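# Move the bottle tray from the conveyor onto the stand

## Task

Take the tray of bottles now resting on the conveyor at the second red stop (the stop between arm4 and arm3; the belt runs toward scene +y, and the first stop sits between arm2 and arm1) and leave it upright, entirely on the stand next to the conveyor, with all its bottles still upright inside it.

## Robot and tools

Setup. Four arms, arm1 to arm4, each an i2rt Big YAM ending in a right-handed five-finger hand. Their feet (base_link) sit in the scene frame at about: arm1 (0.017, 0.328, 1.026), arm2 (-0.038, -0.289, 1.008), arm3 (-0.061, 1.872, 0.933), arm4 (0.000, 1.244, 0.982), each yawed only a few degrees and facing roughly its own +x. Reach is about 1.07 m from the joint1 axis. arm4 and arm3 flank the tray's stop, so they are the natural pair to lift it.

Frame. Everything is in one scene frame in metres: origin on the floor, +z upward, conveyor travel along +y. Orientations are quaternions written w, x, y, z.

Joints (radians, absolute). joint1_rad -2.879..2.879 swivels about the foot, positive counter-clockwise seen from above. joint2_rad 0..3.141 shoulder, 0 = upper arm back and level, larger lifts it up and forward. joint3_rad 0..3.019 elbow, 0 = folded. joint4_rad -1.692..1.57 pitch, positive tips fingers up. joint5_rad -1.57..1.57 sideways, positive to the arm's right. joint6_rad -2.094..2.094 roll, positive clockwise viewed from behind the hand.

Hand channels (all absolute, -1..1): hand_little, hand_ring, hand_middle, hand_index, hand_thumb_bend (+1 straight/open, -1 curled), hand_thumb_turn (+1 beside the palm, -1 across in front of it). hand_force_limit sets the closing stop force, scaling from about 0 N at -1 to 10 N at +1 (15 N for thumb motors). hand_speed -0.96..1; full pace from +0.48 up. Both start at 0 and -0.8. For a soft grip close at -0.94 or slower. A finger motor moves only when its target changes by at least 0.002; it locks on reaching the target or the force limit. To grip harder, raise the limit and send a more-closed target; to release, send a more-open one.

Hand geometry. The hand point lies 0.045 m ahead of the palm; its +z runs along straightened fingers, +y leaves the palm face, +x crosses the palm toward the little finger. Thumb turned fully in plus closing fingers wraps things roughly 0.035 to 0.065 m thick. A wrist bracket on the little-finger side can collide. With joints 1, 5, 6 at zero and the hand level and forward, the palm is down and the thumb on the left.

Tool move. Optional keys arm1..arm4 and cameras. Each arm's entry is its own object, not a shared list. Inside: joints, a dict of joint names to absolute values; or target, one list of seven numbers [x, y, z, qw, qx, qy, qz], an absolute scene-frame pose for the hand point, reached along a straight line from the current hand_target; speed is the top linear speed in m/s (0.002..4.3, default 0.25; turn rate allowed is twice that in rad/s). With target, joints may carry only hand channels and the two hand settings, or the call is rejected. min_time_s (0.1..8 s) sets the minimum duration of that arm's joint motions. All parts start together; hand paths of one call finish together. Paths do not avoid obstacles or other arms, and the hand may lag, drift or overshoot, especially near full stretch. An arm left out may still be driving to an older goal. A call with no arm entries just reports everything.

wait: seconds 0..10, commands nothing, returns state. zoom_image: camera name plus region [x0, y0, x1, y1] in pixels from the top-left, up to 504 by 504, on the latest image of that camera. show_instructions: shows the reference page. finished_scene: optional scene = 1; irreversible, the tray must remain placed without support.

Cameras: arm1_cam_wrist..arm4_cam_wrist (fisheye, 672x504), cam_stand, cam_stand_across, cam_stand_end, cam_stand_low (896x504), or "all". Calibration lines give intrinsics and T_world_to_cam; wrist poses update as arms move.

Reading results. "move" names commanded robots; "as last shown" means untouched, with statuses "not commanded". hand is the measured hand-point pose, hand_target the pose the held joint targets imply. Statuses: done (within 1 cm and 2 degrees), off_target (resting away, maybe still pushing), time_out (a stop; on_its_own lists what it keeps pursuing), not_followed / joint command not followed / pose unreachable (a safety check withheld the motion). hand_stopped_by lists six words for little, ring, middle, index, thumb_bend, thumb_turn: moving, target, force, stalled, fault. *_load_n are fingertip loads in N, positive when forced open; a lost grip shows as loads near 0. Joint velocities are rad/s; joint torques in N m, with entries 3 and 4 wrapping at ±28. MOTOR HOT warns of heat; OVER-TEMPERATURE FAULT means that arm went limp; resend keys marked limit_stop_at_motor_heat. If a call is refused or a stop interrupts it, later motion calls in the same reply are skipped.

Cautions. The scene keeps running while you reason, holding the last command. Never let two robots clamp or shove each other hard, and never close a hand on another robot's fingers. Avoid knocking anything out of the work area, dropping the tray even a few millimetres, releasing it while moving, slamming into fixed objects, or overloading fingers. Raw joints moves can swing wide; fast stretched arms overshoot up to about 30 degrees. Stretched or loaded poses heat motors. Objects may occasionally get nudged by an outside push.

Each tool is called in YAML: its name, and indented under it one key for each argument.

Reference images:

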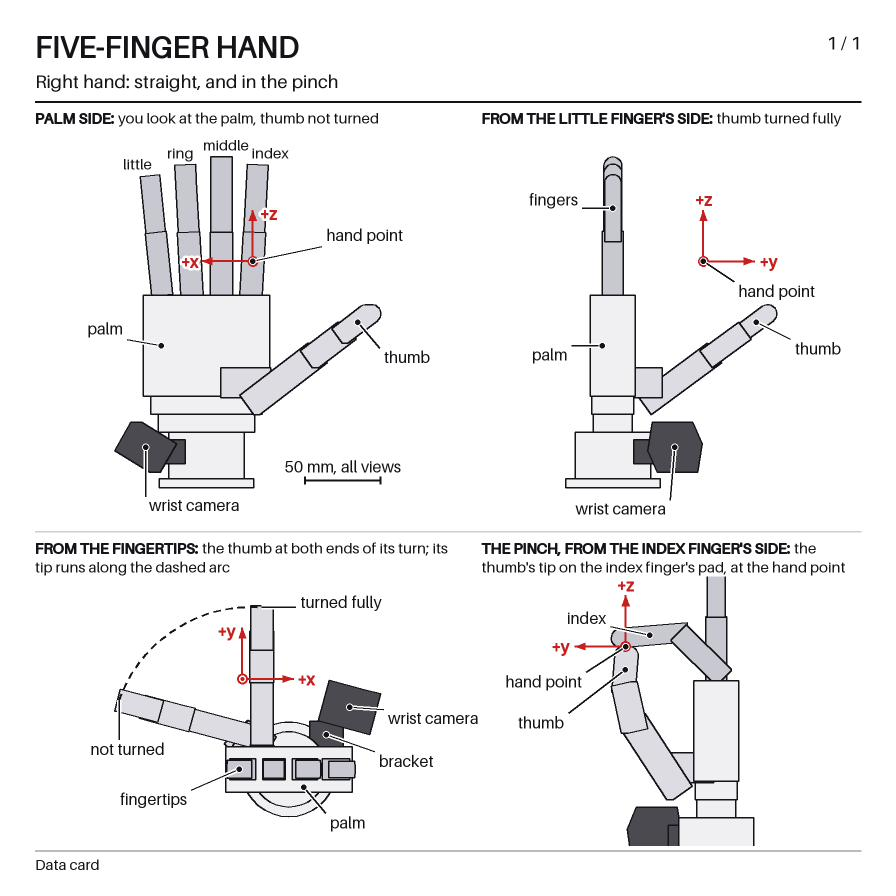

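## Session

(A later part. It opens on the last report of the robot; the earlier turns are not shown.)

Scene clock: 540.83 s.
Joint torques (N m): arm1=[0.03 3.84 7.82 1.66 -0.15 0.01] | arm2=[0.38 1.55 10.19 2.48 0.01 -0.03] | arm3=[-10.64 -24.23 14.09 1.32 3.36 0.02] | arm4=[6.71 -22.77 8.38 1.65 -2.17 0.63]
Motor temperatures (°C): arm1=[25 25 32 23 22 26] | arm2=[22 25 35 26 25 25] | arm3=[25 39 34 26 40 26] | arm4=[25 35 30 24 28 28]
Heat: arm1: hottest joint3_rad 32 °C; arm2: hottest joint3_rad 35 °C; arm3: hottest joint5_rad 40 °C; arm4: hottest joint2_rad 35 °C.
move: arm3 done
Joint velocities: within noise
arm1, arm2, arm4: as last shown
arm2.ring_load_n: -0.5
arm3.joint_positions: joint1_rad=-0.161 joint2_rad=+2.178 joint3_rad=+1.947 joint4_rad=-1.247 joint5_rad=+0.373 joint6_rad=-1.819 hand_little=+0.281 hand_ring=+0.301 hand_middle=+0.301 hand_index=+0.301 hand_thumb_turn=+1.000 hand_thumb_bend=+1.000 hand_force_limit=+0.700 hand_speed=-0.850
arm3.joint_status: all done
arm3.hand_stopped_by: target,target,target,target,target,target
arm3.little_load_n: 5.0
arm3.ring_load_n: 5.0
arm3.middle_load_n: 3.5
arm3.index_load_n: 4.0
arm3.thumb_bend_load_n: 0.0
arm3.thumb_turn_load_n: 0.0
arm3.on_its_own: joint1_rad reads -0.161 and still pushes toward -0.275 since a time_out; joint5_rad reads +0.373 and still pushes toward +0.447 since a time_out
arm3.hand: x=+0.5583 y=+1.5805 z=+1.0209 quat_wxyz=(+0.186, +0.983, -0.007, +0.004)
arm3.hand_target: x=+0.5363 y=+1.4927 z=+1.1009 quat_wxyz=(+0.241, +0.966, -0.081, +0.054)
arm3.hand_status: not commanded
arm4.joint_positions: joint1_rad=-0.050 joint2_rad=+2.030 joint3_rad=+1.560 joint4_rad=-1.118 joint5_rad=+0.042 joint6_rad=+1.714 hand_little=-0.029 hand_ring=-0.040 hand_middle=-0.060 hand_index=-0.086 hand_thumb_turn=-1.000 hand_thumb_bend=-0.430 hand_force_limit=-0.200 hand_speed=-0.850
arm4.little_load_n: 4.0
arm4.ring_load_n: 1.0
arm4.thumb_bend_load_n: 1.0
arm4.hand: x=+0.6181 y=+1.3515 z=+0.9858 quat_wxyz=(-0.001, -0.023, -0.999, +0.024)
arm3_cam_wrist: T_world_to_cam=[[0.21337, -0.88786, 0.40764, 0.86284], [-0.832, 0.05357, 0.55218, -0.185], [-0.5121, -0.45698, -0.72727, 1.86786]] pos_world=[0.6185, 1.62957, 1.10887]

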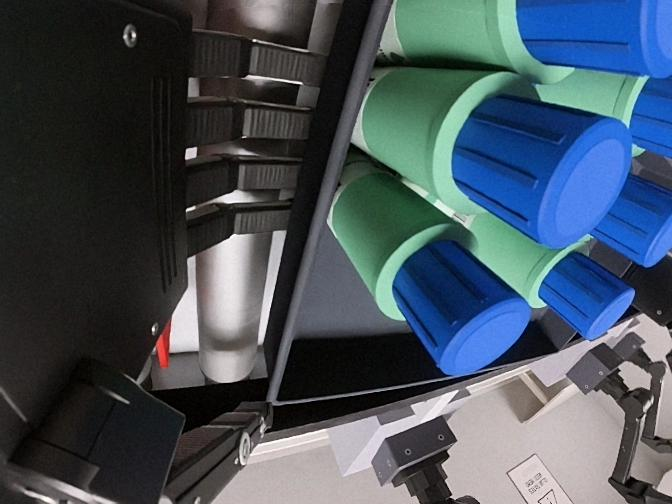

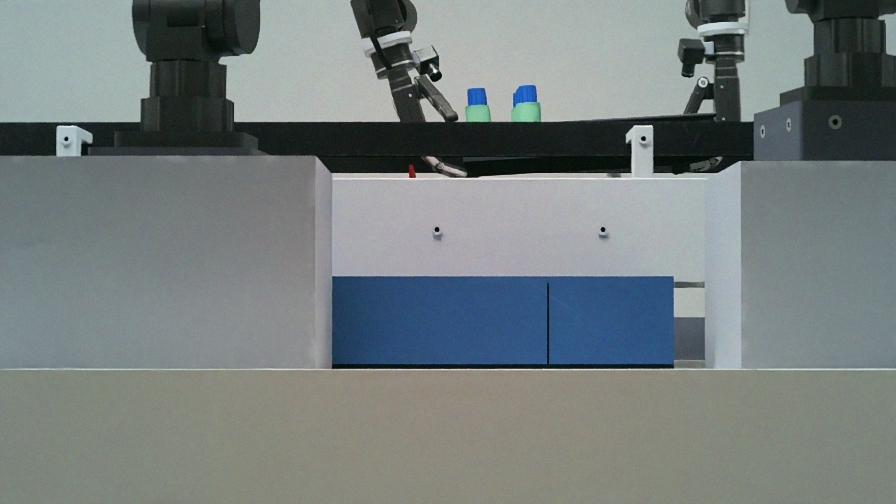

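move:
  arm3: {"joints": {"hand_little": 0.19, "hand_ring": 0.21, "hand_middle": 0.21, "hand_index": 0.21}}
  cameras: ["arm3_cam_wrist", "cam_stand_across"]

zoom_image:
  camera: "arm3_cam_wrist"
  region: [180, 0, 430, 250]

zoom_image:
  camera: "cam_stand_across"
  region: [400, 80, 580, 200]

Scene clock: 550.63 s.
Joint torques (N m): arm1=[-0.21 3.66 7.28 1.68 -0.13 0.05] | arm2=[0.56 1.73 10.18 2.59 0.02 -0.06] | arm3=[-9 -23.94 14.09 1.33 2.84 0.07] | arm4=[5.66 -22.36 8.35 1.58 -2.09 0.49]
Motor temperatures (°C): arm1=[25 25 32 23 22 26] | arm2=[22 25 35 26 25 25] | arm3=[25 40 35 26 43 26] | arm4=[25 35 30 24 29 28]
Heat: arm1: hottest joint3_rad 32 °C; arm2: hottest joint3_rad 35 °C; arm3: hottest joint5_rad 43 °C; arm4: hottest joint2_rad 35 °C.
move: arm3 done
Joint velocities: within noise
arm1, arm2, arm4: as last shown
arm2.ring_load_n: 0.0
arm2.thumb_turn_load_n: 0.5
arm3.joint_positions: joint1_rad=-0.183 joint2_rad=+2.178 joint3_rad=+1.947 joint4_rad=-1.247 joint5_rad=+0.385 joint6_rad=-1.824 hand_little=+0.191 hand_ring=+0.210 hand_middle=+0.210 hand_index=+0.210 hand_thumb_turn=+1.000 hand_thumb_bend=+1.000 hand_force_limit=+0.700 hand_speed=-0.850
arm3.joint_status: all done
arm3.hand_stopped_by: target,target,target,target,target,target
arm3.little_load_n: 3.0
arm3.ring_load_n: 0.5
arm3.middle_load_n: 0.5
arm3.index_load_n: 2.5
arm3.thumb_bend_load_n: 0.0
arm3.thumb_turn_load_n: 0.0
arm3.on_its_own: joint1_rad reads -0.183 and still pushes toward -0.275 since a time_out; joint5_rad reads +0.385 and still pushes toward +0.447 since a time_out
arm3.hand: x=+0.5512 y=+1.5646 z=+1.0224 quat_wxyz=(+0.192, +0.981, -0.016, +0.000)
arm3.hand_target: x=+0.5363 y=+1.4927 z=+1.1009 quat_wxyz=(+0.241, +0.966, -0.081, +0.054)
arm3.hand_status: not commanded
arm4.joint_positions: joint1_rad=-0.036 joint2_rad=+2.030 joint3_rad=+1.560 joint4_rad=-1.118 joint5_rad=+0.039 joint6_rad=+1.730 hand_little=-0.029 hand_ring=-0.040 hand_middle=-0.060 hand_index=-0.086 hand_thumb_turn=-1.000 hand_thumb_bend=-0.430 hand_force_limit=-0.200 hand_speed=-0.850
arm4.little_load_n: 3.0
arm4.ring_load_n: 0.5
arm4.index_load_n: 1.5
arm4.thumb_bend_load_n: 0.0
arm4.hand: x=+0.6174 y=+1.3601 z=+0.9859 quat_wxyz=(-0.001, -0.024, -0.999, +0.023)
arm3_cam_wrist: T_world_to_cam=[[0.19853, -0.8869, 0.41712, 0.84665], [-0.82791, 0.07602, 0.55568, -0.23182], [-0.52455, -0.45565, -0.71918, 1.85459]] pos_world=[0.61281, 1.61358, 1.10946]

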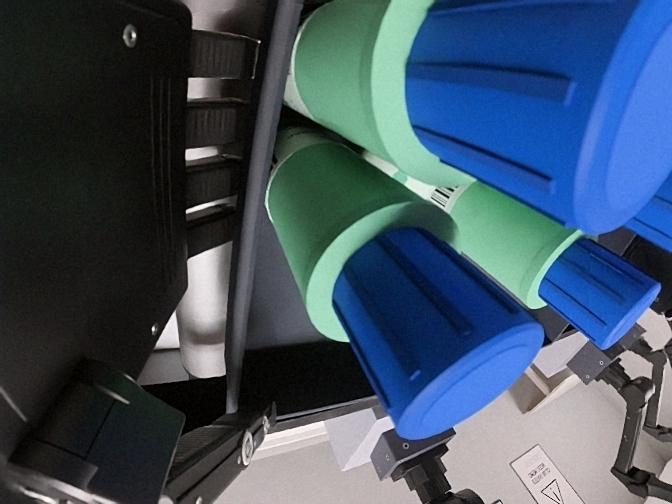

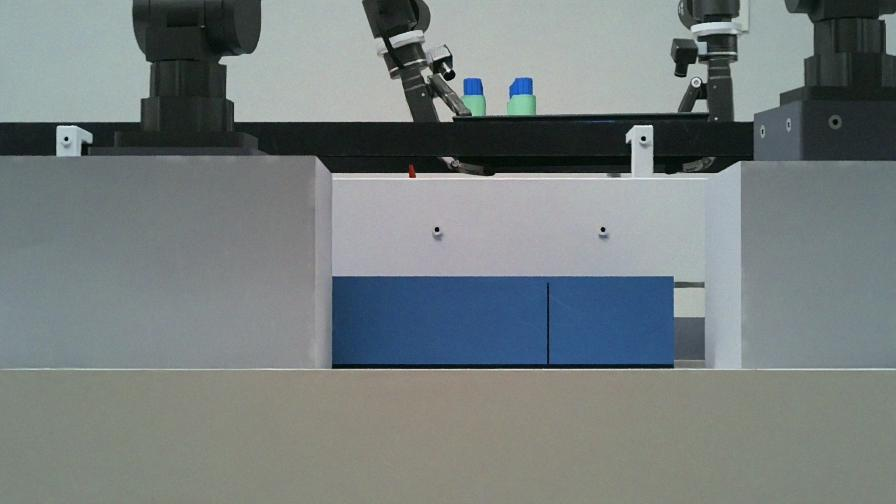

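Scaled by 2.016 from the camera's image (finer frame: 960x720).

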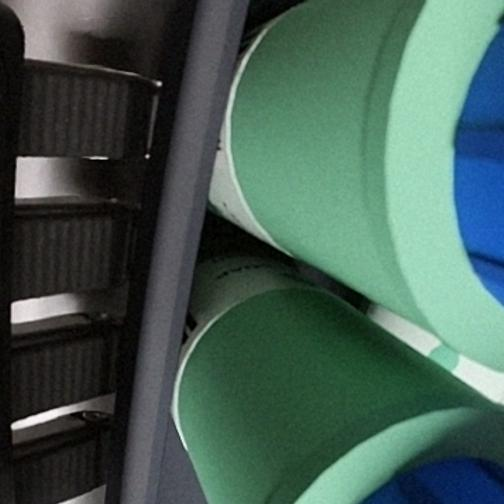

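Scaled by 2.800 from the camera's image (finer frame: 1280x720).

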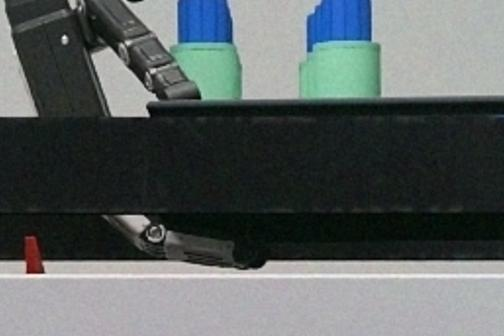

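move:
  arm3: {"target": [0.536, 1.508, 1.121, 0.241, 0.966, -0.075, 0.054], "speed": 0.03}
  arm4: {"target": [0.6283, 1.412, 1.0526, -0.042, -0.009, -0.999, -0.011], "speed": 0.03}
  cameras: ["arm3_cam_wrist", "cam_stand_across"]

zoom_image:
  camera: "cam_stand_across"
  region: [400, 60, 740, 200]

Scene clock: 553.57 s.
Joint torques (N m): arm1=[-0.09 3.78 7.58 1.74 -0.16 0.02] | arm2=[0.32 1.49 10.22 2.58 0 -0.03] | arm3=[-5.95 -26.29 11.64 0.9 2.5 0.37] | arm4=[4.42 -22.71 8.88 1.59 -1.68 0.34]
Motor temperatures (°C): arm1=[25 25 32 23 22 26] | arm2=[22 25 35 26 25 25] | arm3=[25 40 35 26 43 26] | arm4=[25 35 30 24 29 28]
Heat: arm1: hottest joint3_rad 32 °C; arm2: hottest joint3_rad 35 °C; arm3: hottest joint5_rad 43 °C; arm4: hottest joint2_rad 35 °C.
move: arm3 off_target; arm4 off_target
Joint velocities: within noise
arm1, arm2: as last shown
arm2.thumb_turn_load_n: 0.0
arm3.joint_positions: joint1_rad=-0.179 joint2_rad=+2.168 joint3_rad=+1.877 joint4_rad=-1.205 joint5_rad=+0.404 joint6_rad=-1.817 hand_little=+0.191 hand_ring=+0.210 hand_middle=+0.210 hand_index=+0.210 hand_thumb_turn=+1.000 hand_thumb_bend=+1.000 hand_force_limit=+0.700 hand_speed=-0.850
arm3.joint_status: not commanded
arm3.hand_stopped_by: target,target,target,target,target,target
arm3.little_load_n: 4.0
arm3.ring_load_n: 1.0
arm3.middle_load_n: 0.5
arm3.index_load_n: 0.5
arm3.thumb_bend_load_n: 0.0
arm3.thumb_turn_load_n: 0.0
arm3.hand: x=+0.5392 y=+1.5683 z=+1.0054 quat_wxyz=(+0.199, +0.980, -0.016, -0.010)
arm3.hand_target: x=+0.5313 y=+1.5256 z=+1.0913 quat_wxyz=(+0.241, +0.966, -0.076, +0.053)
arm3.hand_status: off_target (0.130 m and 11.2 deg from the pose sent, 0.115 m and 10.9 deg at the start; pose on its path clipped on 43 of 43 steps)
arm4.joint_positions: joint1_rad=-0.036 joint2_rad=+2.007 joint3_rad=+1.560 joint4_rad=-1.158 joint5_rad=+0.023 joint6_rad=+1.729 hand_little=-0.029 hand_ring=-0.040 hand_middle=-0.060 hand_index=-0.086 hand_thumb_turn=-1.000 hand_thumb_bend=-0.430 hand_force_limit=-0.200 hand_speed=-0.850
arm4.joint_status: not commanded
arm4.hand_stopped_by: target,target,target,force,force,target
arm4.little_load_n: 3.5
arm4.ring_load_n: 0.5
arm4.middle_load_n: 0.0
arm4.index_load_n: 2.0
arm4.thumb_bend_load_n: 3.5
arm4.thumb_turn_load_n: 0.0
arm4.hand: x=+0.6089 y=+1.3623 z=+0.9985 quat_wxyz=(+0.008, -0.023, -1.000, +0.016)
arm4.hand_target: x=+0.6239 y=+1.4107 z=+1.0527 quat_wxyz=(-0.041, -0.007, -0.999, -0.013)
arm4.hand_status: off_target (0.076 m and 6.8 deg from the pose sent, 0.085 m and 6.3 deg at the start)
arm3_cam_wrist: T_world_to_cam=[[0.20388, -0.88189, 0.42508, 0.84063], [-0.81662, 0.08629, 0.57069, -0.26989], [-0.53997, -0.46348, -0.70258, 1.8416]] pos_world=[0.60262, 1.61818, 1.09056]

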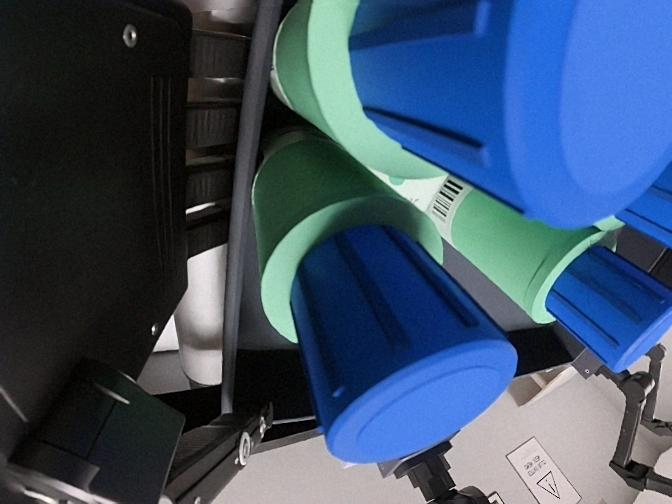

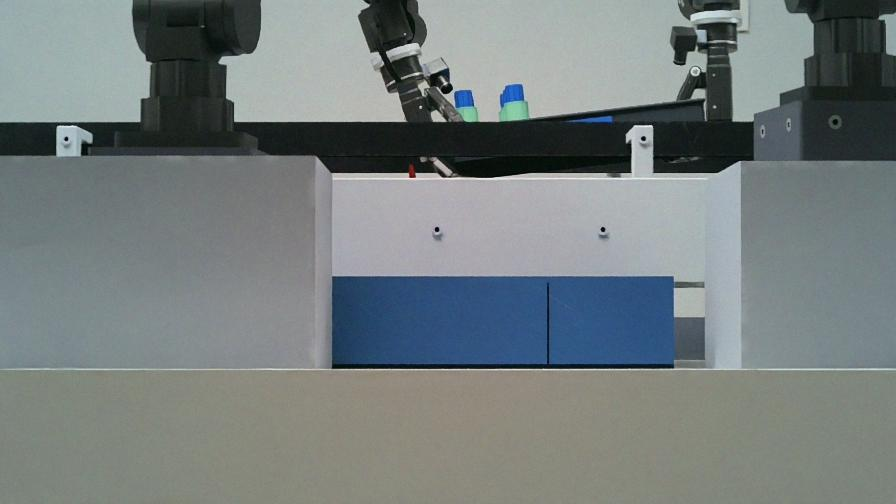

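Scaled by 1.482 from the camera's image (finer frame: 1280x720).

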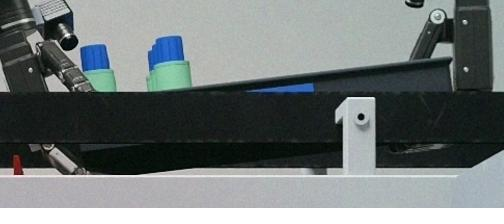

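move:
  arm3: {"joints": {"joint2_rad": 2.065, "joint3_rad": 1.976, "joint4_rad": -1.255}, "min_time_s": 2}
  cameras: ["arm3_cam_wrist", "cam_stand_across"]

zoom_image:
  camera: "cam_stand_across"
  region: [400, 60, 740, 200]

Scene clock: 563.03 s.
Joint torques (N m): arm1=[-0.38 3.72 7.66 1.55 -0.15 0.07] | arm2=[0.21 1.61 10.25 2.58 0.03 -0.05] | arm3=[-5.83 -26.05 16.76 -0.17 2.44 0.38] | arm4=[4.37 -23 8.9 1.7 -1.59 0.44]
Motor temperatures (°C): arm1=[25 25 32 23 22 26] | arm2=[22 25 35 26 25 25] | arm3=[25 41 36 26 43 26] | arm4=[25 34 30 24 29 28]
Heat: arm1: hottest joint3_rad 32 °C; arm2: hottest joint3_rad 35 °C; arm3: hottest joint5_rad 43 °C; arm4: hottest joint2_rad 34 °C.
move: arm3 time_out
Joint velocities: within noise
arm1, arm2, arm4: as last shown
arm1.thumb_turn_load_n: 0.5
arm3.joint_positions: joint1_rad=-0.179 joint2_rad=+2.165 joint3_rad=+1.885 joint4_rad=-1.248 joint5_rad=+0.406 joint6_rad=-1.817 hand_little=+0.191 hand_ring=+0.210 hand_middle=+0.210 hand_index=+0.210 hand_thumb_turn=+1.000 hand_thumb_bend=+1.000 hand_force_limit=+0.700 hand_speed=-0.850
arm3.joint_status: joint3_rad time_out (moved +0.007 of +0.099); the others done
arm3.hand_stopped_by: target,target,target,target,target,target
arm3.little_load_n: 3.5
arm3.ring_load_n: 1.5
arm3.middle_load_n: 1.0
arm3.index_load_n: 1.0
arm3.thumb_bend_load_n: -0.5
arm3.thumb_turn_load_n: 0.0
arm3.on_its_own: joint1_rad reads -0.179 and still pushes toward -0.231 since a time_out; joint3_rad reads +1.885 and still pushes toward +1.976 since a time_out; joint5_rad reads +0.406 and still pushes toward +0.457 since a time_out; joint6_rad reads -1.817 and still pushes toward -1.782 since a time_out
arm3.hand: x=+0.5321 y=+1.5699 z=+1.0102 quat_wxyz=(+0.195, +0.980, -0.012, -0.026)
arm3.hand_target: x=+0.5336 y=+1.5244 z=+1.1161 quat_wxyz=(+0.241, +0.966, -0.076, +0.053)
arm3.hand_status: not commanded
arm4.joint_positions: joint1_rad=-0.036 joint2_rad=+2.007 joint3_rad=+1.560 joint4_rad=-1.160 joint5_rad=+0.021 joint6_rad=+1.718 hand_little=-0.029 hand_ring=-0.040 hand_middle=-0.060 hand_index=-0.086 hand_thumb_turn=-1.000 hand_thumb_bend=-0.430 hand_force_limit=-0.200 hand_speed=-0.850
arm4.little_load_n: 3.0
arm4.index_load_n: 2.5
arm4.hand: x=+0.6075 y=+1.3635 z=+0.9986 quat_wxyz=(+0.010, -0.017, -1.000, +0.015)
arm4.hand_target: x=+0.6239 y=+1.4106 z=+1.0527 quat_wxyz=(-0.041, -0.008, -0.999, -0.013)
arm3_cam_wrist: T_world_to_cam=[[0.21753, -0.88479, 0.41211, 0.85187], [-0.79794, 0.08196, 0.59714, -0.30843], [-0.56212, -0.45874, -0.68818, 1.83173]] pos_world=[0.59823, 1.61928, 1.09367]

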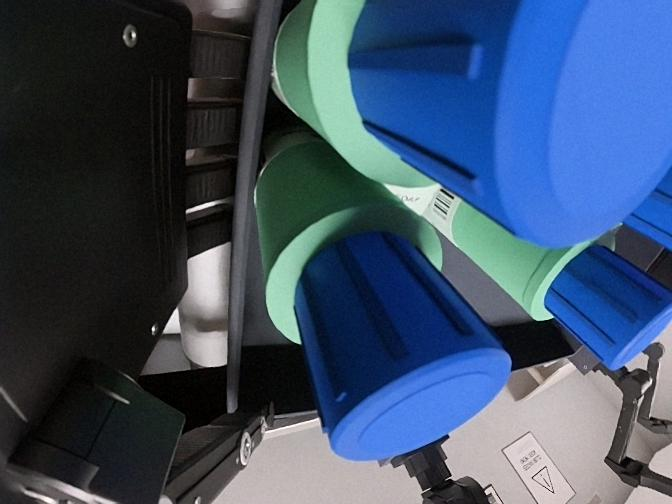

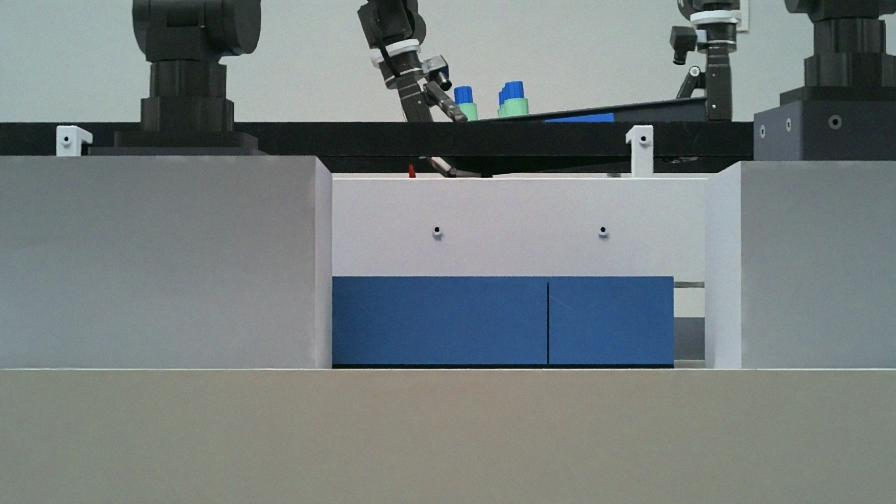

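Scaled by 1.482 from the camera's image (finer frame: 1280x720).

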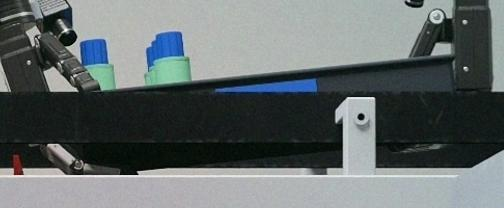

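move:
  arm3: {"joints": {"joint2_rad": 2.047, "joint3_rad": 2.021, "joint4_rad": -1.275}, "min_time_s": 2}
  cameras: ["arm3_cam_wrist", "cam_stand_across"]

zoom_image:
  camera: "cam_stand_across"
  region: [400, 60, 740, 200]

Scene clock: 572.83 s.
Joint torques (N m): arm1=[0.09 3.78 7.57 1.65 -0.16 -0.03] | arm2=[0.56 1.85 10.25 2.59 0.03 -0.04] | arm3=[-6.07 -25.99 17.57 0.38 2.48 0.31] | arm4=[4.48 -23.12 8.9 1.65 -1.63 0.44]
Motor temperatures (°C): arm1=[25 25 32 23 22 26] | arm2=[22 25 35 26 25 25] | arm3=[25 40 38 26 42 26] | arm4=[25 33 30 24 29 28]
Heat: arm1: hottest joint3_rad 32 °C; arm2: hottest joint3_rad 35 °C; arm3: hottest joint5_rad 42 °C; arm4: hottest joint2_rad 33 °C.
move: arm3 time_out
Joint velocities: within noise
arm1, arm2, arm4: as last shown
arm1.thumb_turn_load_n: 0.0
arm3.joint_positions: joint1_rad=-0.176 joint2_rad=+2.147 joint3_rad=+1.922 joint4_rad=-1.279 joint5_rad=+0.405 joint6_rad=-1.811 hand_little=+0.191 hand_ring=+0.210 hand_middle=+0.210 hand_index=+0.210 hand_thumb_turn=+1.000 hand_thumb_bend=+1.000 hand_force_limit=+0.700 hand_speed=-0.850
arm3.joint_status: joint3_rad time_out (moved +0.038 of +0.136); the others done
arm3.hand_stopped_by: target,target,target,target,target,target
arm3.little_load_n: 3.5
arm3.ring_load_n: 1.5
arm3.middle_load_n: 1.0
arm3.index_load_n: 1.5
arm3.thumb_bend_load_n: 0.0
arm3.thumb_turn_load_n: -3.0
arm3.on_its_own: joint1_rad reads -0.176 and still pushes toward -0.231 since a time_out; joint3_rad reads +1.922 and still pushes toward +2.021 since a time_out; joint5_rad reads +0.405 and still pushes toward +0.457 since a time_out
arm3.hand: x=+0.5378 y=+1.5701 z=+1.0350 quat_wxyz=(+0.198, +0.980, -0.016, -0.013)
arm3.hand_target: x=+0.5381 y=+1.5225 z=+1.1458 quat_wxyz=(+0.246, +0.963, -0.081, +0.073)
arm3.hand_status: not commanded
arm4.joint_positions: joint1_rad=-0.036 joint2_rad=+2.007 joint3_rad=+1.560 joint4_rad=-1.160 joint5_rad=+0.022 joint6_rad=+1.718 hand_little=-0.029 hand_ring=-0.040 hand_middle=-0.060 hand_index=-0.087 hand_thumb_turn=-1.000 hand_thumb_bend=-0.430 hand_force_limit=-0.200 hand_speed=-0.850
arm4.little_load_n: 3.5
arm4.middle_load_n: 0.5
arm4.index_load_n: 0.0
arm4.thumb_bend_load_n: 0.0
arm4.hand: x=+0.6076 y=+1.3633 z=+0.9985 quat_wxyz=(+0.010, -0.017, -1.000, +0.016)
arm3_cam_wrist: T_world_to_cam=[[0.20374, -0.88314, 0.42255, 0.83455], [-0.81262, 0.08816, 0.57608, -0.29871], [-0.54602, -0.46075, -0.6997, 1.85854]] pos_world=[0.60203, 1.61968, 1.11986]

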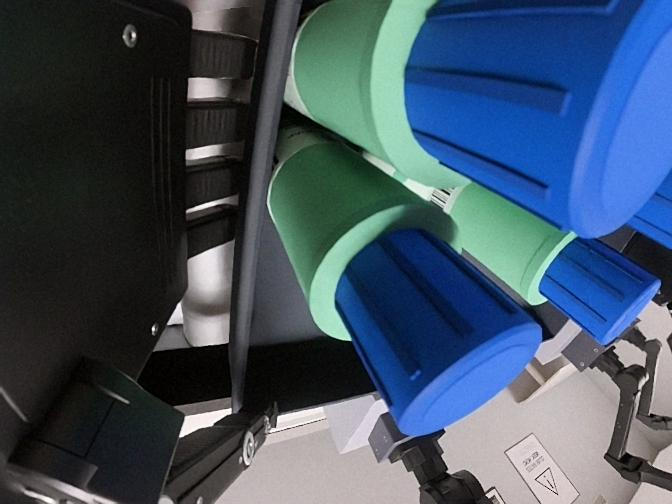

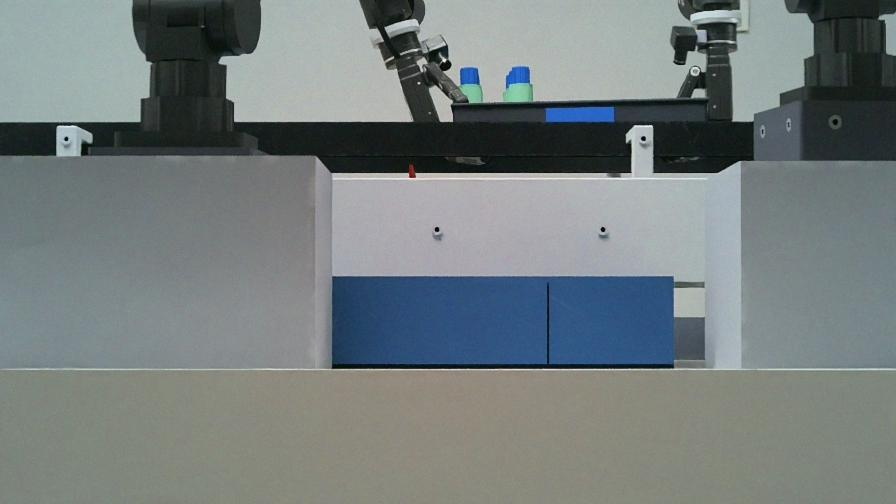

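Scaled by 1.482 from the camera's image (finer frame: 1280x720).

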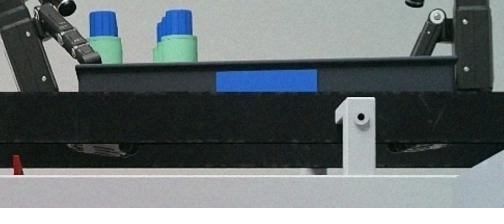

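move:
  arm3: {"joints": {"joint2_rad": 2.025, "joint3_rad": 2.072, "joint4_rad": -1.342}, "min_time_s": 3}
  arm4: {"target": [0.626, 1.411, 1.0877, -0.042, -0.009, -0.999, -0.011], "speed": 0.015}
  cameras: ["arm3_cam_wrist", "cam_stand_across", "cam_stand"]

zoom_image:
  camera: "cam_stand_across"
  region: [400, 60, 740, 200]

Scene clock: 580.30 s.
Joint torques (N m): arm1=[0.21 3.96 7.68 1.59 -0.13 0] | arm2=[0.38 1.26 10.21 2.67 0 -0.04] | arm3=[-6.12 -25.93 17.88 0.46 2.33 0.15] | arm4=[4.31 -22.53 11.56 0.99 -1.61 0.31]
Motor temperatures (°C): arm1=[25 25 32 23 22 26] | arm2=[22 25 35 26 25 25] | arm3=[25 40 39 26 42 26] | arm4=[25 33 31 24 29 28]
Heat: arm1: hottest joint3_rad 32 °C; arm2: hottest joint3_rad 35 °C; arm3: hottest joint5_rad 42 °C; arm4: hottest joint2_rad 33 °C.
move: arm3 time_out; arm4 off_target
Joint velocities: within noise
arm1, arm2: as last shown
arm1.little_load_n: 0.5
arm3.joint_positions: joint1_rad=-0.175 joint2_rad=+2.126 joint3_rad=+1.971 joint4_rad=-1.349 joint5_rad=+0.408 joint6_rad=-1.795 hand_little=+0.191 hand_ring=+0.210 hand_middle=+0.210 hand_index=+0.210 hand_thumb_turn=+1.000 hand_thumb_bend=+1.000 hand_force_limit=+0.700 hand_speed=-0.850
arm3.joint_status: joint3_rad time_out (moved +0.049 of +0.150); the others done
arm3.hand_stopped_by: target,target,target,target,target,target
arm3.little_load_n: 4.5
arm3.ring_load_n: 1.5
arm3.middle_load_n: 0.5
arm3.index_load_n: 1.0
arm3.thumb_bend_load_n: 0.0
arm3.thumb_turn_load_n: -2.5
arm3.on_its_own: joint1_rad reads -0.175 and still pushes toward -0.231 since a time_out; joint3_rad reads +1.971 and still pushes toward +2.072 since a time_out; joint5_rad reads +0.408 and still pushes toward +0.457 since a time_out
arm3.hand: x=+0.5359 y=+1.5701 z=+1.0675 quat_wxyz=(+0.200, +0.979, -0.024, -0.011)
arm3.hand_target: x=+0.5324 y=+1.5239 z=+1.1791 quat_wxyz=(+0.247, +0.963, -0.082, +0.076)
arm3.hand_status: not commanded
arm4.joint_positions: joint1_rad=-0.036 joint2_rad=+1.966 joint3_rad=+1.560 joint4_rad=-1.218 joint5_rad=+0.021 joint6_rad=+1.731 hand_little=-0.029 hand_ring=-0.040 hand_middle=-0.060 hand_index=-0.086 hand_thumb_turn=-1.000 hand_thumb_bend=-0.430 hand_force_limit=-0.200 hand_speed=-0.850
arm4.joint_status: not commanded
arm4.hand_stopped_by: target,target,target,force,force,target
arm4.little_load_n: 3.0
arm4.ring_load_n: 1.0
arm4.middle_load_n: 0.5
arm4.index_load_n: 1.0
arm4.thumb_bend_load_n: 0.0
arm4.thumb_turn_load_n: 0.5
arm4.hand: x=+0.5970 y=+1.3620 z=+1.0214 quat_wxyz=(+0.018, -0.024, -0.999, +0.016)
arm4.hand_target: x=+0.6194 y=+1.4094 z=+1.0882 quat_wxyz=(-0.041, -0.007, -0.999, -0.014)
arm4.hand_status: off_target (0.087 m and 7.7 deg from the pose sent, 0.103 m and 6.8 deg at the start)
pictures: arm3_cam_wrist, cam_stand, cam_stand_across
arm3_cam_wrist: T_world_to_cam=[[0.18812, -0.88413, 0.4277, 0.82566], [-0.81534, 0.1022, 0.5699, -0.33299], [-0.54757, -0.45593, -0.70164, 1.87565]] pos_world=[0.60023, 1.61918, 1.15265]

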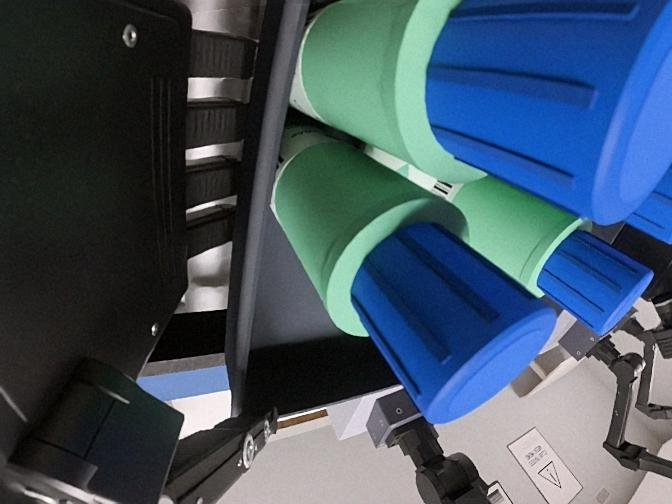

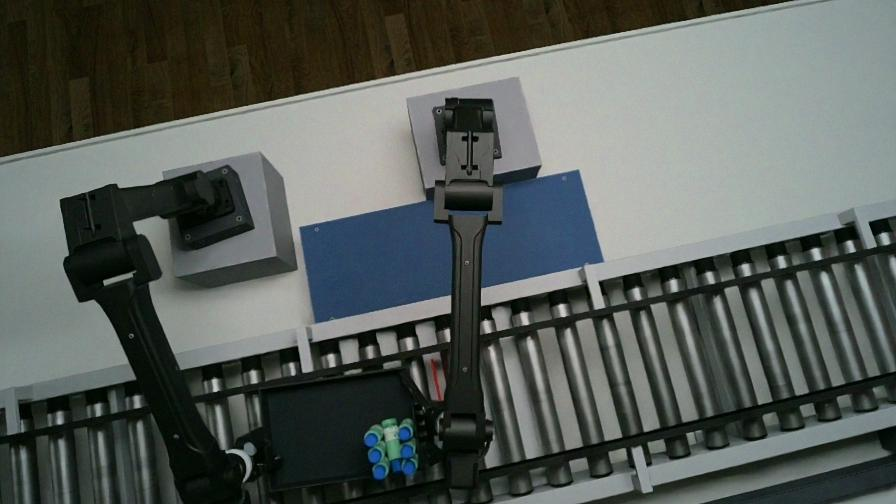

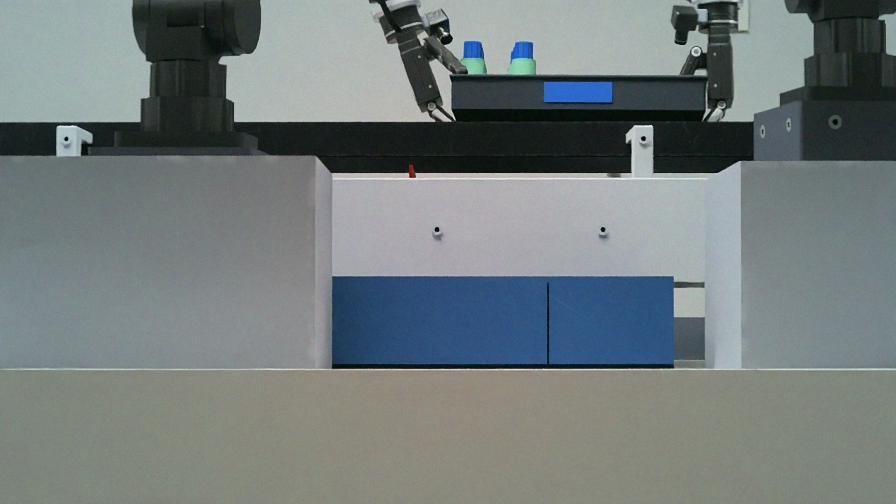

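Scaled by 1.482 from the camera's image (finer frame: 1280x720).

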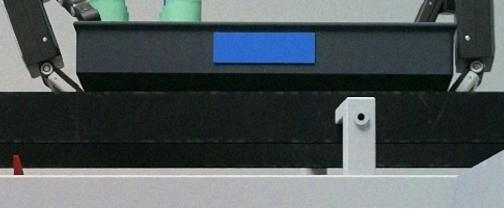

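move:
  arm3: {"joints": {"joint1_rad": -0.264, "joint2_rad": 1.756, "joint3_rad": 1.722, "joint4_rad": -1.261, "joint6_rad": -1.80}, "min_time_s": 5}
  arm4: {"target": [0.521, 1.395, 1.0932, -0.042, -0.009, -0.999, -0.011], "speed": 0.02}
  cameras: ["arm3_cam_wrist", "cam_stand_across", "cam_stand"]

zoom_image:
  camera: "cam_stand_across"
  region: [400, 30, 740, 170]

Scene clock: 599.97 s.
Joint torques (N m): arm1=[-0.09 3.25 7.82 1.54 -0.12 0] | arm2=[0.21 1.67 10.22 2.55 0.02 -0.03] | arm3=[-6.65 -21.66 11.96 1.68 2.16 0.22] | arm4=[3.72 -18.61 7.01 1.91 -1.13 0.28]
Motor temperatures (°C): arm1=[25 25 32 23 22 26] | arm2=[22 25 35 26 25 25] | arm3=[24 41 40 26 41 26] | arm4=[25 32 31 24 28 28]
Heat: arm1: hottest joint3_rad 32 °C; arm2: hottest joint3_rad 35 °C; arm3: hottest joint2_rad 41 °C; arm4: hottest joint2_rad 32 °C.
move: arm3 time_out; arm4 off_target
Joint velocities: within noise
arm1, arm2: as last shown
arm1.little_load_n: 0.0
arm3.joint_positions: joint1_rad=-0.203 joint2_rad=+1.840 joint3_rad=+1.688 joint4_rad=-1.291 joint5_rad=+0.413 joint6_rad=-1.819 hand_little=+0.191 hand_ring=+0.210 hand_middle=+0.210 hand_index=+0.210 hand_thumb_turn=+1.000 hand_thumb_bend=+1.000 hand_force_limit=+0.700 hand_speed=-0.850
arm3.joint_status: joint1_rad time_out (moved -0.028 of -0.089); the others done
arm3.hand_stopped_by: target,target,target,target,target,target
arm3.little_load_n: 4.5
arm3.ring_load_n: 0.5
arm3.middle_load_n: 1.0
arm3.index_load_n: 2.5
arm3.thumb_bend_load_n: 0.0
arm3.thumb_turn_load_n: -4.5
arm3.on_its_own: joint1_rad reads -0.203 and still pushes toward -0.264 since a time_out; joint5_rad reads +0.413 and still pushes toward +0.457 since a time_out
arm3.hand: x=+0.4537 y=+1.5734 z=+1.1297 quat_wxyz=(+0.209, +0.977, -0.032, +0.011)
arm3.hand_target: x=+0.4364 y=+1.5344 z=+1.1970 quat_wxyz=(+0.248, +0.962, -0.089, +0.069)
arm3.hand_status: not commanded
arm4.joint_positions: joint1_rad=-0.022 joint2_rad=+1.703 joint3_rad=+1.283 joint4_rad=-1.155 joint5_rad=+0.011 joint6_rad=+1.742 hand_little=-0.029 hand_ring=-0.040 hand_middle=-0.060 hand_index=-0.086 hand_thumb_turn=-1.000 hand_thumb_bend=-0.430 hand_force_limit=-0.200 hand_speed=-0.850
arm4.joint_status: not commanded
arm4.hand_stopped_by: target,target,target,force,force,target
arm4.little_load_n: 2.5
arm4.ring_load_n: 1.0
arm4.middle_load_n: 1.0
arm4.index_load_n: 2.5
arm4.thumb_bend_load_n: 0.0
arm4.thumb_turn_load_n: 0.0
arm4.hand: x=+0.5159 y=+1.3616 z=+1.0604 quat_wxyz=(-0.006, -0.023, -1.000, +0.008)
arm4.hand_target: x=+0.5194 y=+1.3940 z=+1.0929 quat_wxyz=(-0.041, -0.008, -0.999, -0.012)
arm4.hand_status: off_target (0.047 m and 4.9 deg from the pose sent, 0.110 m and 7.7 deg at the start)
pictures: arm3_cam_wrist, cam_stand, cam_stand_across
arm3_cam_wrist: T_world_to_cam=[[0.16163, -0.87678, 0.45292, 0.78941], [-0.84001, 0.11865, 0.52945, -0.40481], [-0.51794, -0.46603, -0.71732, 1.89587]] pos_world=[0.51432, 1.62369, 1.21673]

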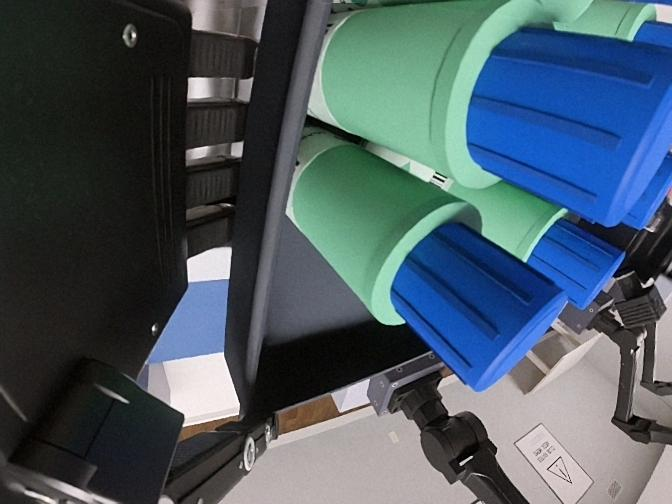

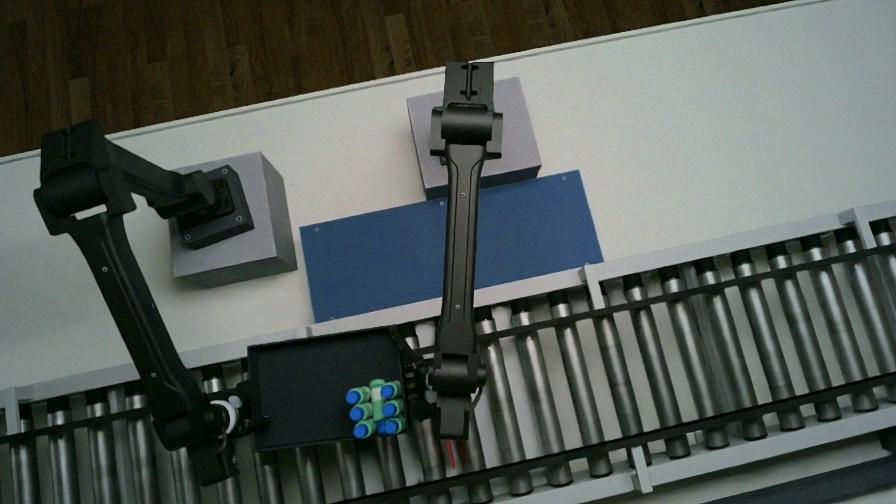

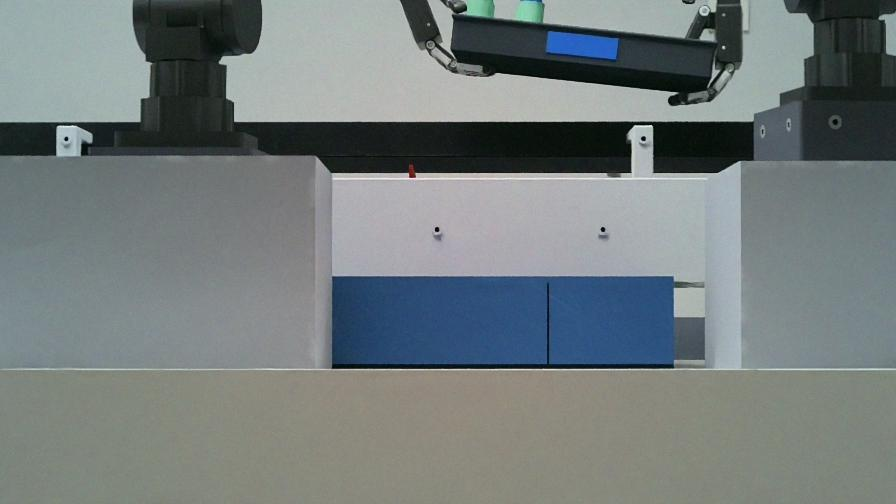

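Scaled by 1.482 from the camera's image (finer frame: 1280x720).

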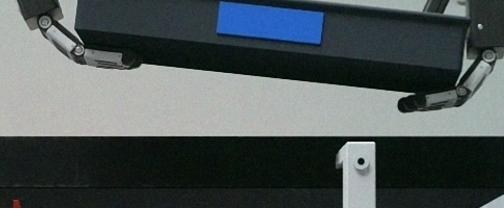

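move:
  arm4: {"target": [0.521, 1.395, 1.118, -0.042, -0.009, -0.999, -0.011], "speed": 0.02}
  cameras: ["cam_stand_across", "cam_stand_end"]

zoom_image:
  camera: "cam_stand_across"
  region: [400, 0, 740, 140]

Scene clock: 602.77 s.
Joint torques (N m): arm1=[-0.09 4.48 7.72 1.77 -0.16 0.05] | arm2=[0.26 1.61 10.25 2.59 0 -0.05] | arm3=[-6.36 -21.42 11.95 1.65 2.07 0.07] | arm4=[3.66 -18.37 9.77 0.87 -1.36 0.2]
Motor temperatures (°C): arm1=[25 25 32 23 22 26] | arm2=[22 25 35 26 25 25] | arm3=[24 41 40 26 40 26] | arm4=[25 32 31 24 28 28]
Heat: arm1: hottest joint3_rad 32 °C; arm2: hottest joint3_rad 35 °C; arm3: hottest joint2_rad 41 °C; arm4: hottest joint2_rad 32 °C.
move: arm4 off_target
Joint velocities: within noise
arm1.joint_positions: joint1_rad=+0.098 joint2_rad=+0.547 joint3_rad=+1.374 joint4_rad=-1.301 joint5_rad=-0.090 joint6_rad=-1.151 hand_little=+1.000 hand_ring=+1.000 hand_middle=+1.000 hand_index=+1.000 hand_thumb_turn=+1.000 hand_thumb_bend=+1.000 hand_force_limit=+0.000 hand_speed=-0.800
arm1.joint_status: not commanded
arm1.hand_stopped_by: target,target,target,target,target,target
arm1.little_load_n: 0.0
arm1.ring_load_n: 0.0
arm1.middle_load_n: 0.0
arm1.index_load_n: 0.0
arm1.thumb_bend_load_n: 0.0
arm1.thumb_turn_load_n: 0.0
arm1.hand: x=+0.2290 y=+0.3345 z=+1.5209 quat_wxyz=(-0.189, +0.849, -0.087, +0.486)
arm1.hand_target: x=+0.2278 y=+0.3343 z=+1.5297 quat_wxyz=(-0.191, +0.843, -0.086, +0.495)
arm1.hand_status: not commanded
arm2.joint_positions: joint1_rad=-0.023 joint2_rad=+0.637 joint3_rad=+1.321 joint4_rad=-1.164 joint5_rad=-0.169 joint6_rad=-1.285 hand_little=+1.000 hand_ring=+1.000 hand_middle=+1.000 hand_index=+1.000 hand_thumb_turn=+1.000 hand_thumb_bend=+1.000 hand_force_limit=+0.000 hand_speed=-0.800
arm2.joint_status: not commanded
arm2.hand_stopped_by: target,target,target,target,target,target
arm2.little_load_n: 0.0
arm2.ring_load_n: 0.0
arm2.middle_load_n: 0.0
arm2.index_load_n: 0.0
arm2.thumb_bend_load_n: 0.0
arm2.thumb_turn_load_n: 0.0
arm2.hand: x=+0.2284 y=-0.3437 z=+1.4937 quat_wxyz=(-0.109, +0.840, -0.138, +0.514)
arm2.hand_target: x=+0.2275 y=-0.3436 z=+1.5044 quat_wxyz=(-0.110, +0.834, -0.136, +0.524)
arm2.hand_status: not commanded
arm3: as last shown
arm3.joint_positions: joint1_rad=-0.205 joint2_rad=+1.838 joint3_rad=+1.688 joint4_rad=-1.291 joint5_rad=+0.415 joint6_rad=-1.804 hand_little=+0.191 hand_ring=+0.210 hand_middle=+0.210 hand_index=+0.210 hand_thumb_turn=+1.000 hand_thumb_bend=+1.000 hand_force_limit=+0.700 hand_speed=-0.850
arm3.little_load_n: 2.5
arm3.index_load_n: 3.0
arm3.thumb_bend_load_n: 0.5
arm3.thumb_turn_load_n: -1.0
arm3.on_its_own: joint1_rad reads -0.205 and still pushes toward -0.264 since a time_out; joint5_rad reads +0.415 and still pushes toward +0.457 since a time_out
arm3.hand: x=+0.4519 y=+1.5726 z=+1.1313 quat_wxyz=(+0.210, +0.977, -0.041, +0.013)
arm3.hand_target: x=+0.4364 y=+1.5344 z=+1.1969 quat_wxyz=(+0.248, +0.962, -0.089, +0.069)
arm4.joint_positions: joint1_rad=-0.022 joint2_rad=+1.681 joint3_rad=+1.283 joint4_rad=-1.190 joint5_rad=+0.017 joint6_rad=+1.750 hand_little=-0.029 hand_ring=-0.040 hand_middle=-0.060 hand_index=-0.086 hand_thumb_turn=-1.000 hand_thumb_bend=-0.430 hand_force_limit=-0.200 hand_speed=-0.850
arm4.joint_status: not commanded
arm4.hand_stopped_by: target,target,target,force,force,target
arm4.little_load_n: 3.0
arm4.ring_load_n: 1.5
arm4.middle_load_n: 1.0
arm4.index_load_n: 1.5
arm4.thumb_bend_load_n: 0.0
arm4.thumb_turn_load_n: 0.5
arm4.hand: x=+0.5081 y=+1.3592 z=+1.0699 quat_wxyz=(+0.000, -0.027, -1.000, +0.012)
arm4.hand_target: x=+0.5181 y=+1.3938 z=+1.1175 quat_wxyz=(-0.042, -0.008, -0.999, -0.012)
arm4.hand_status: off_target (0.061 m and 5.9 deg from the pose sent, 0.067 m and 5.0 deg at the start)

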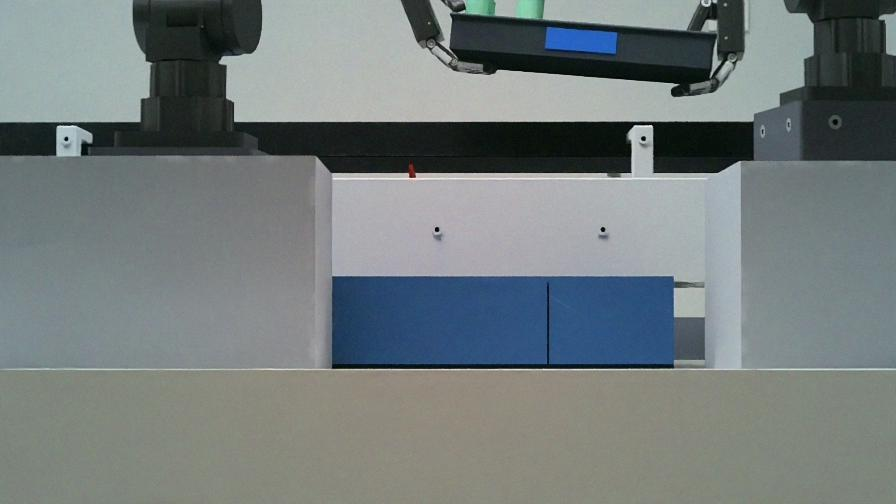

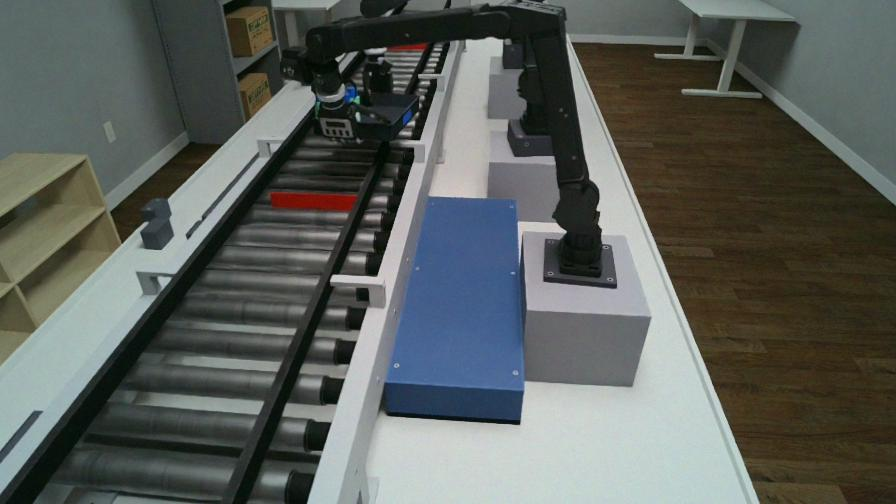

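Scaled by 1.482 from the camera's image (finer frame: 1280x720).

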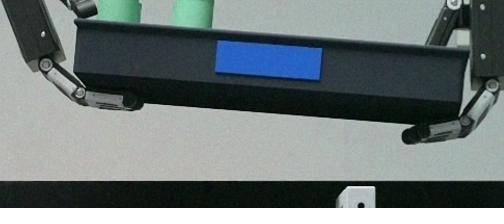

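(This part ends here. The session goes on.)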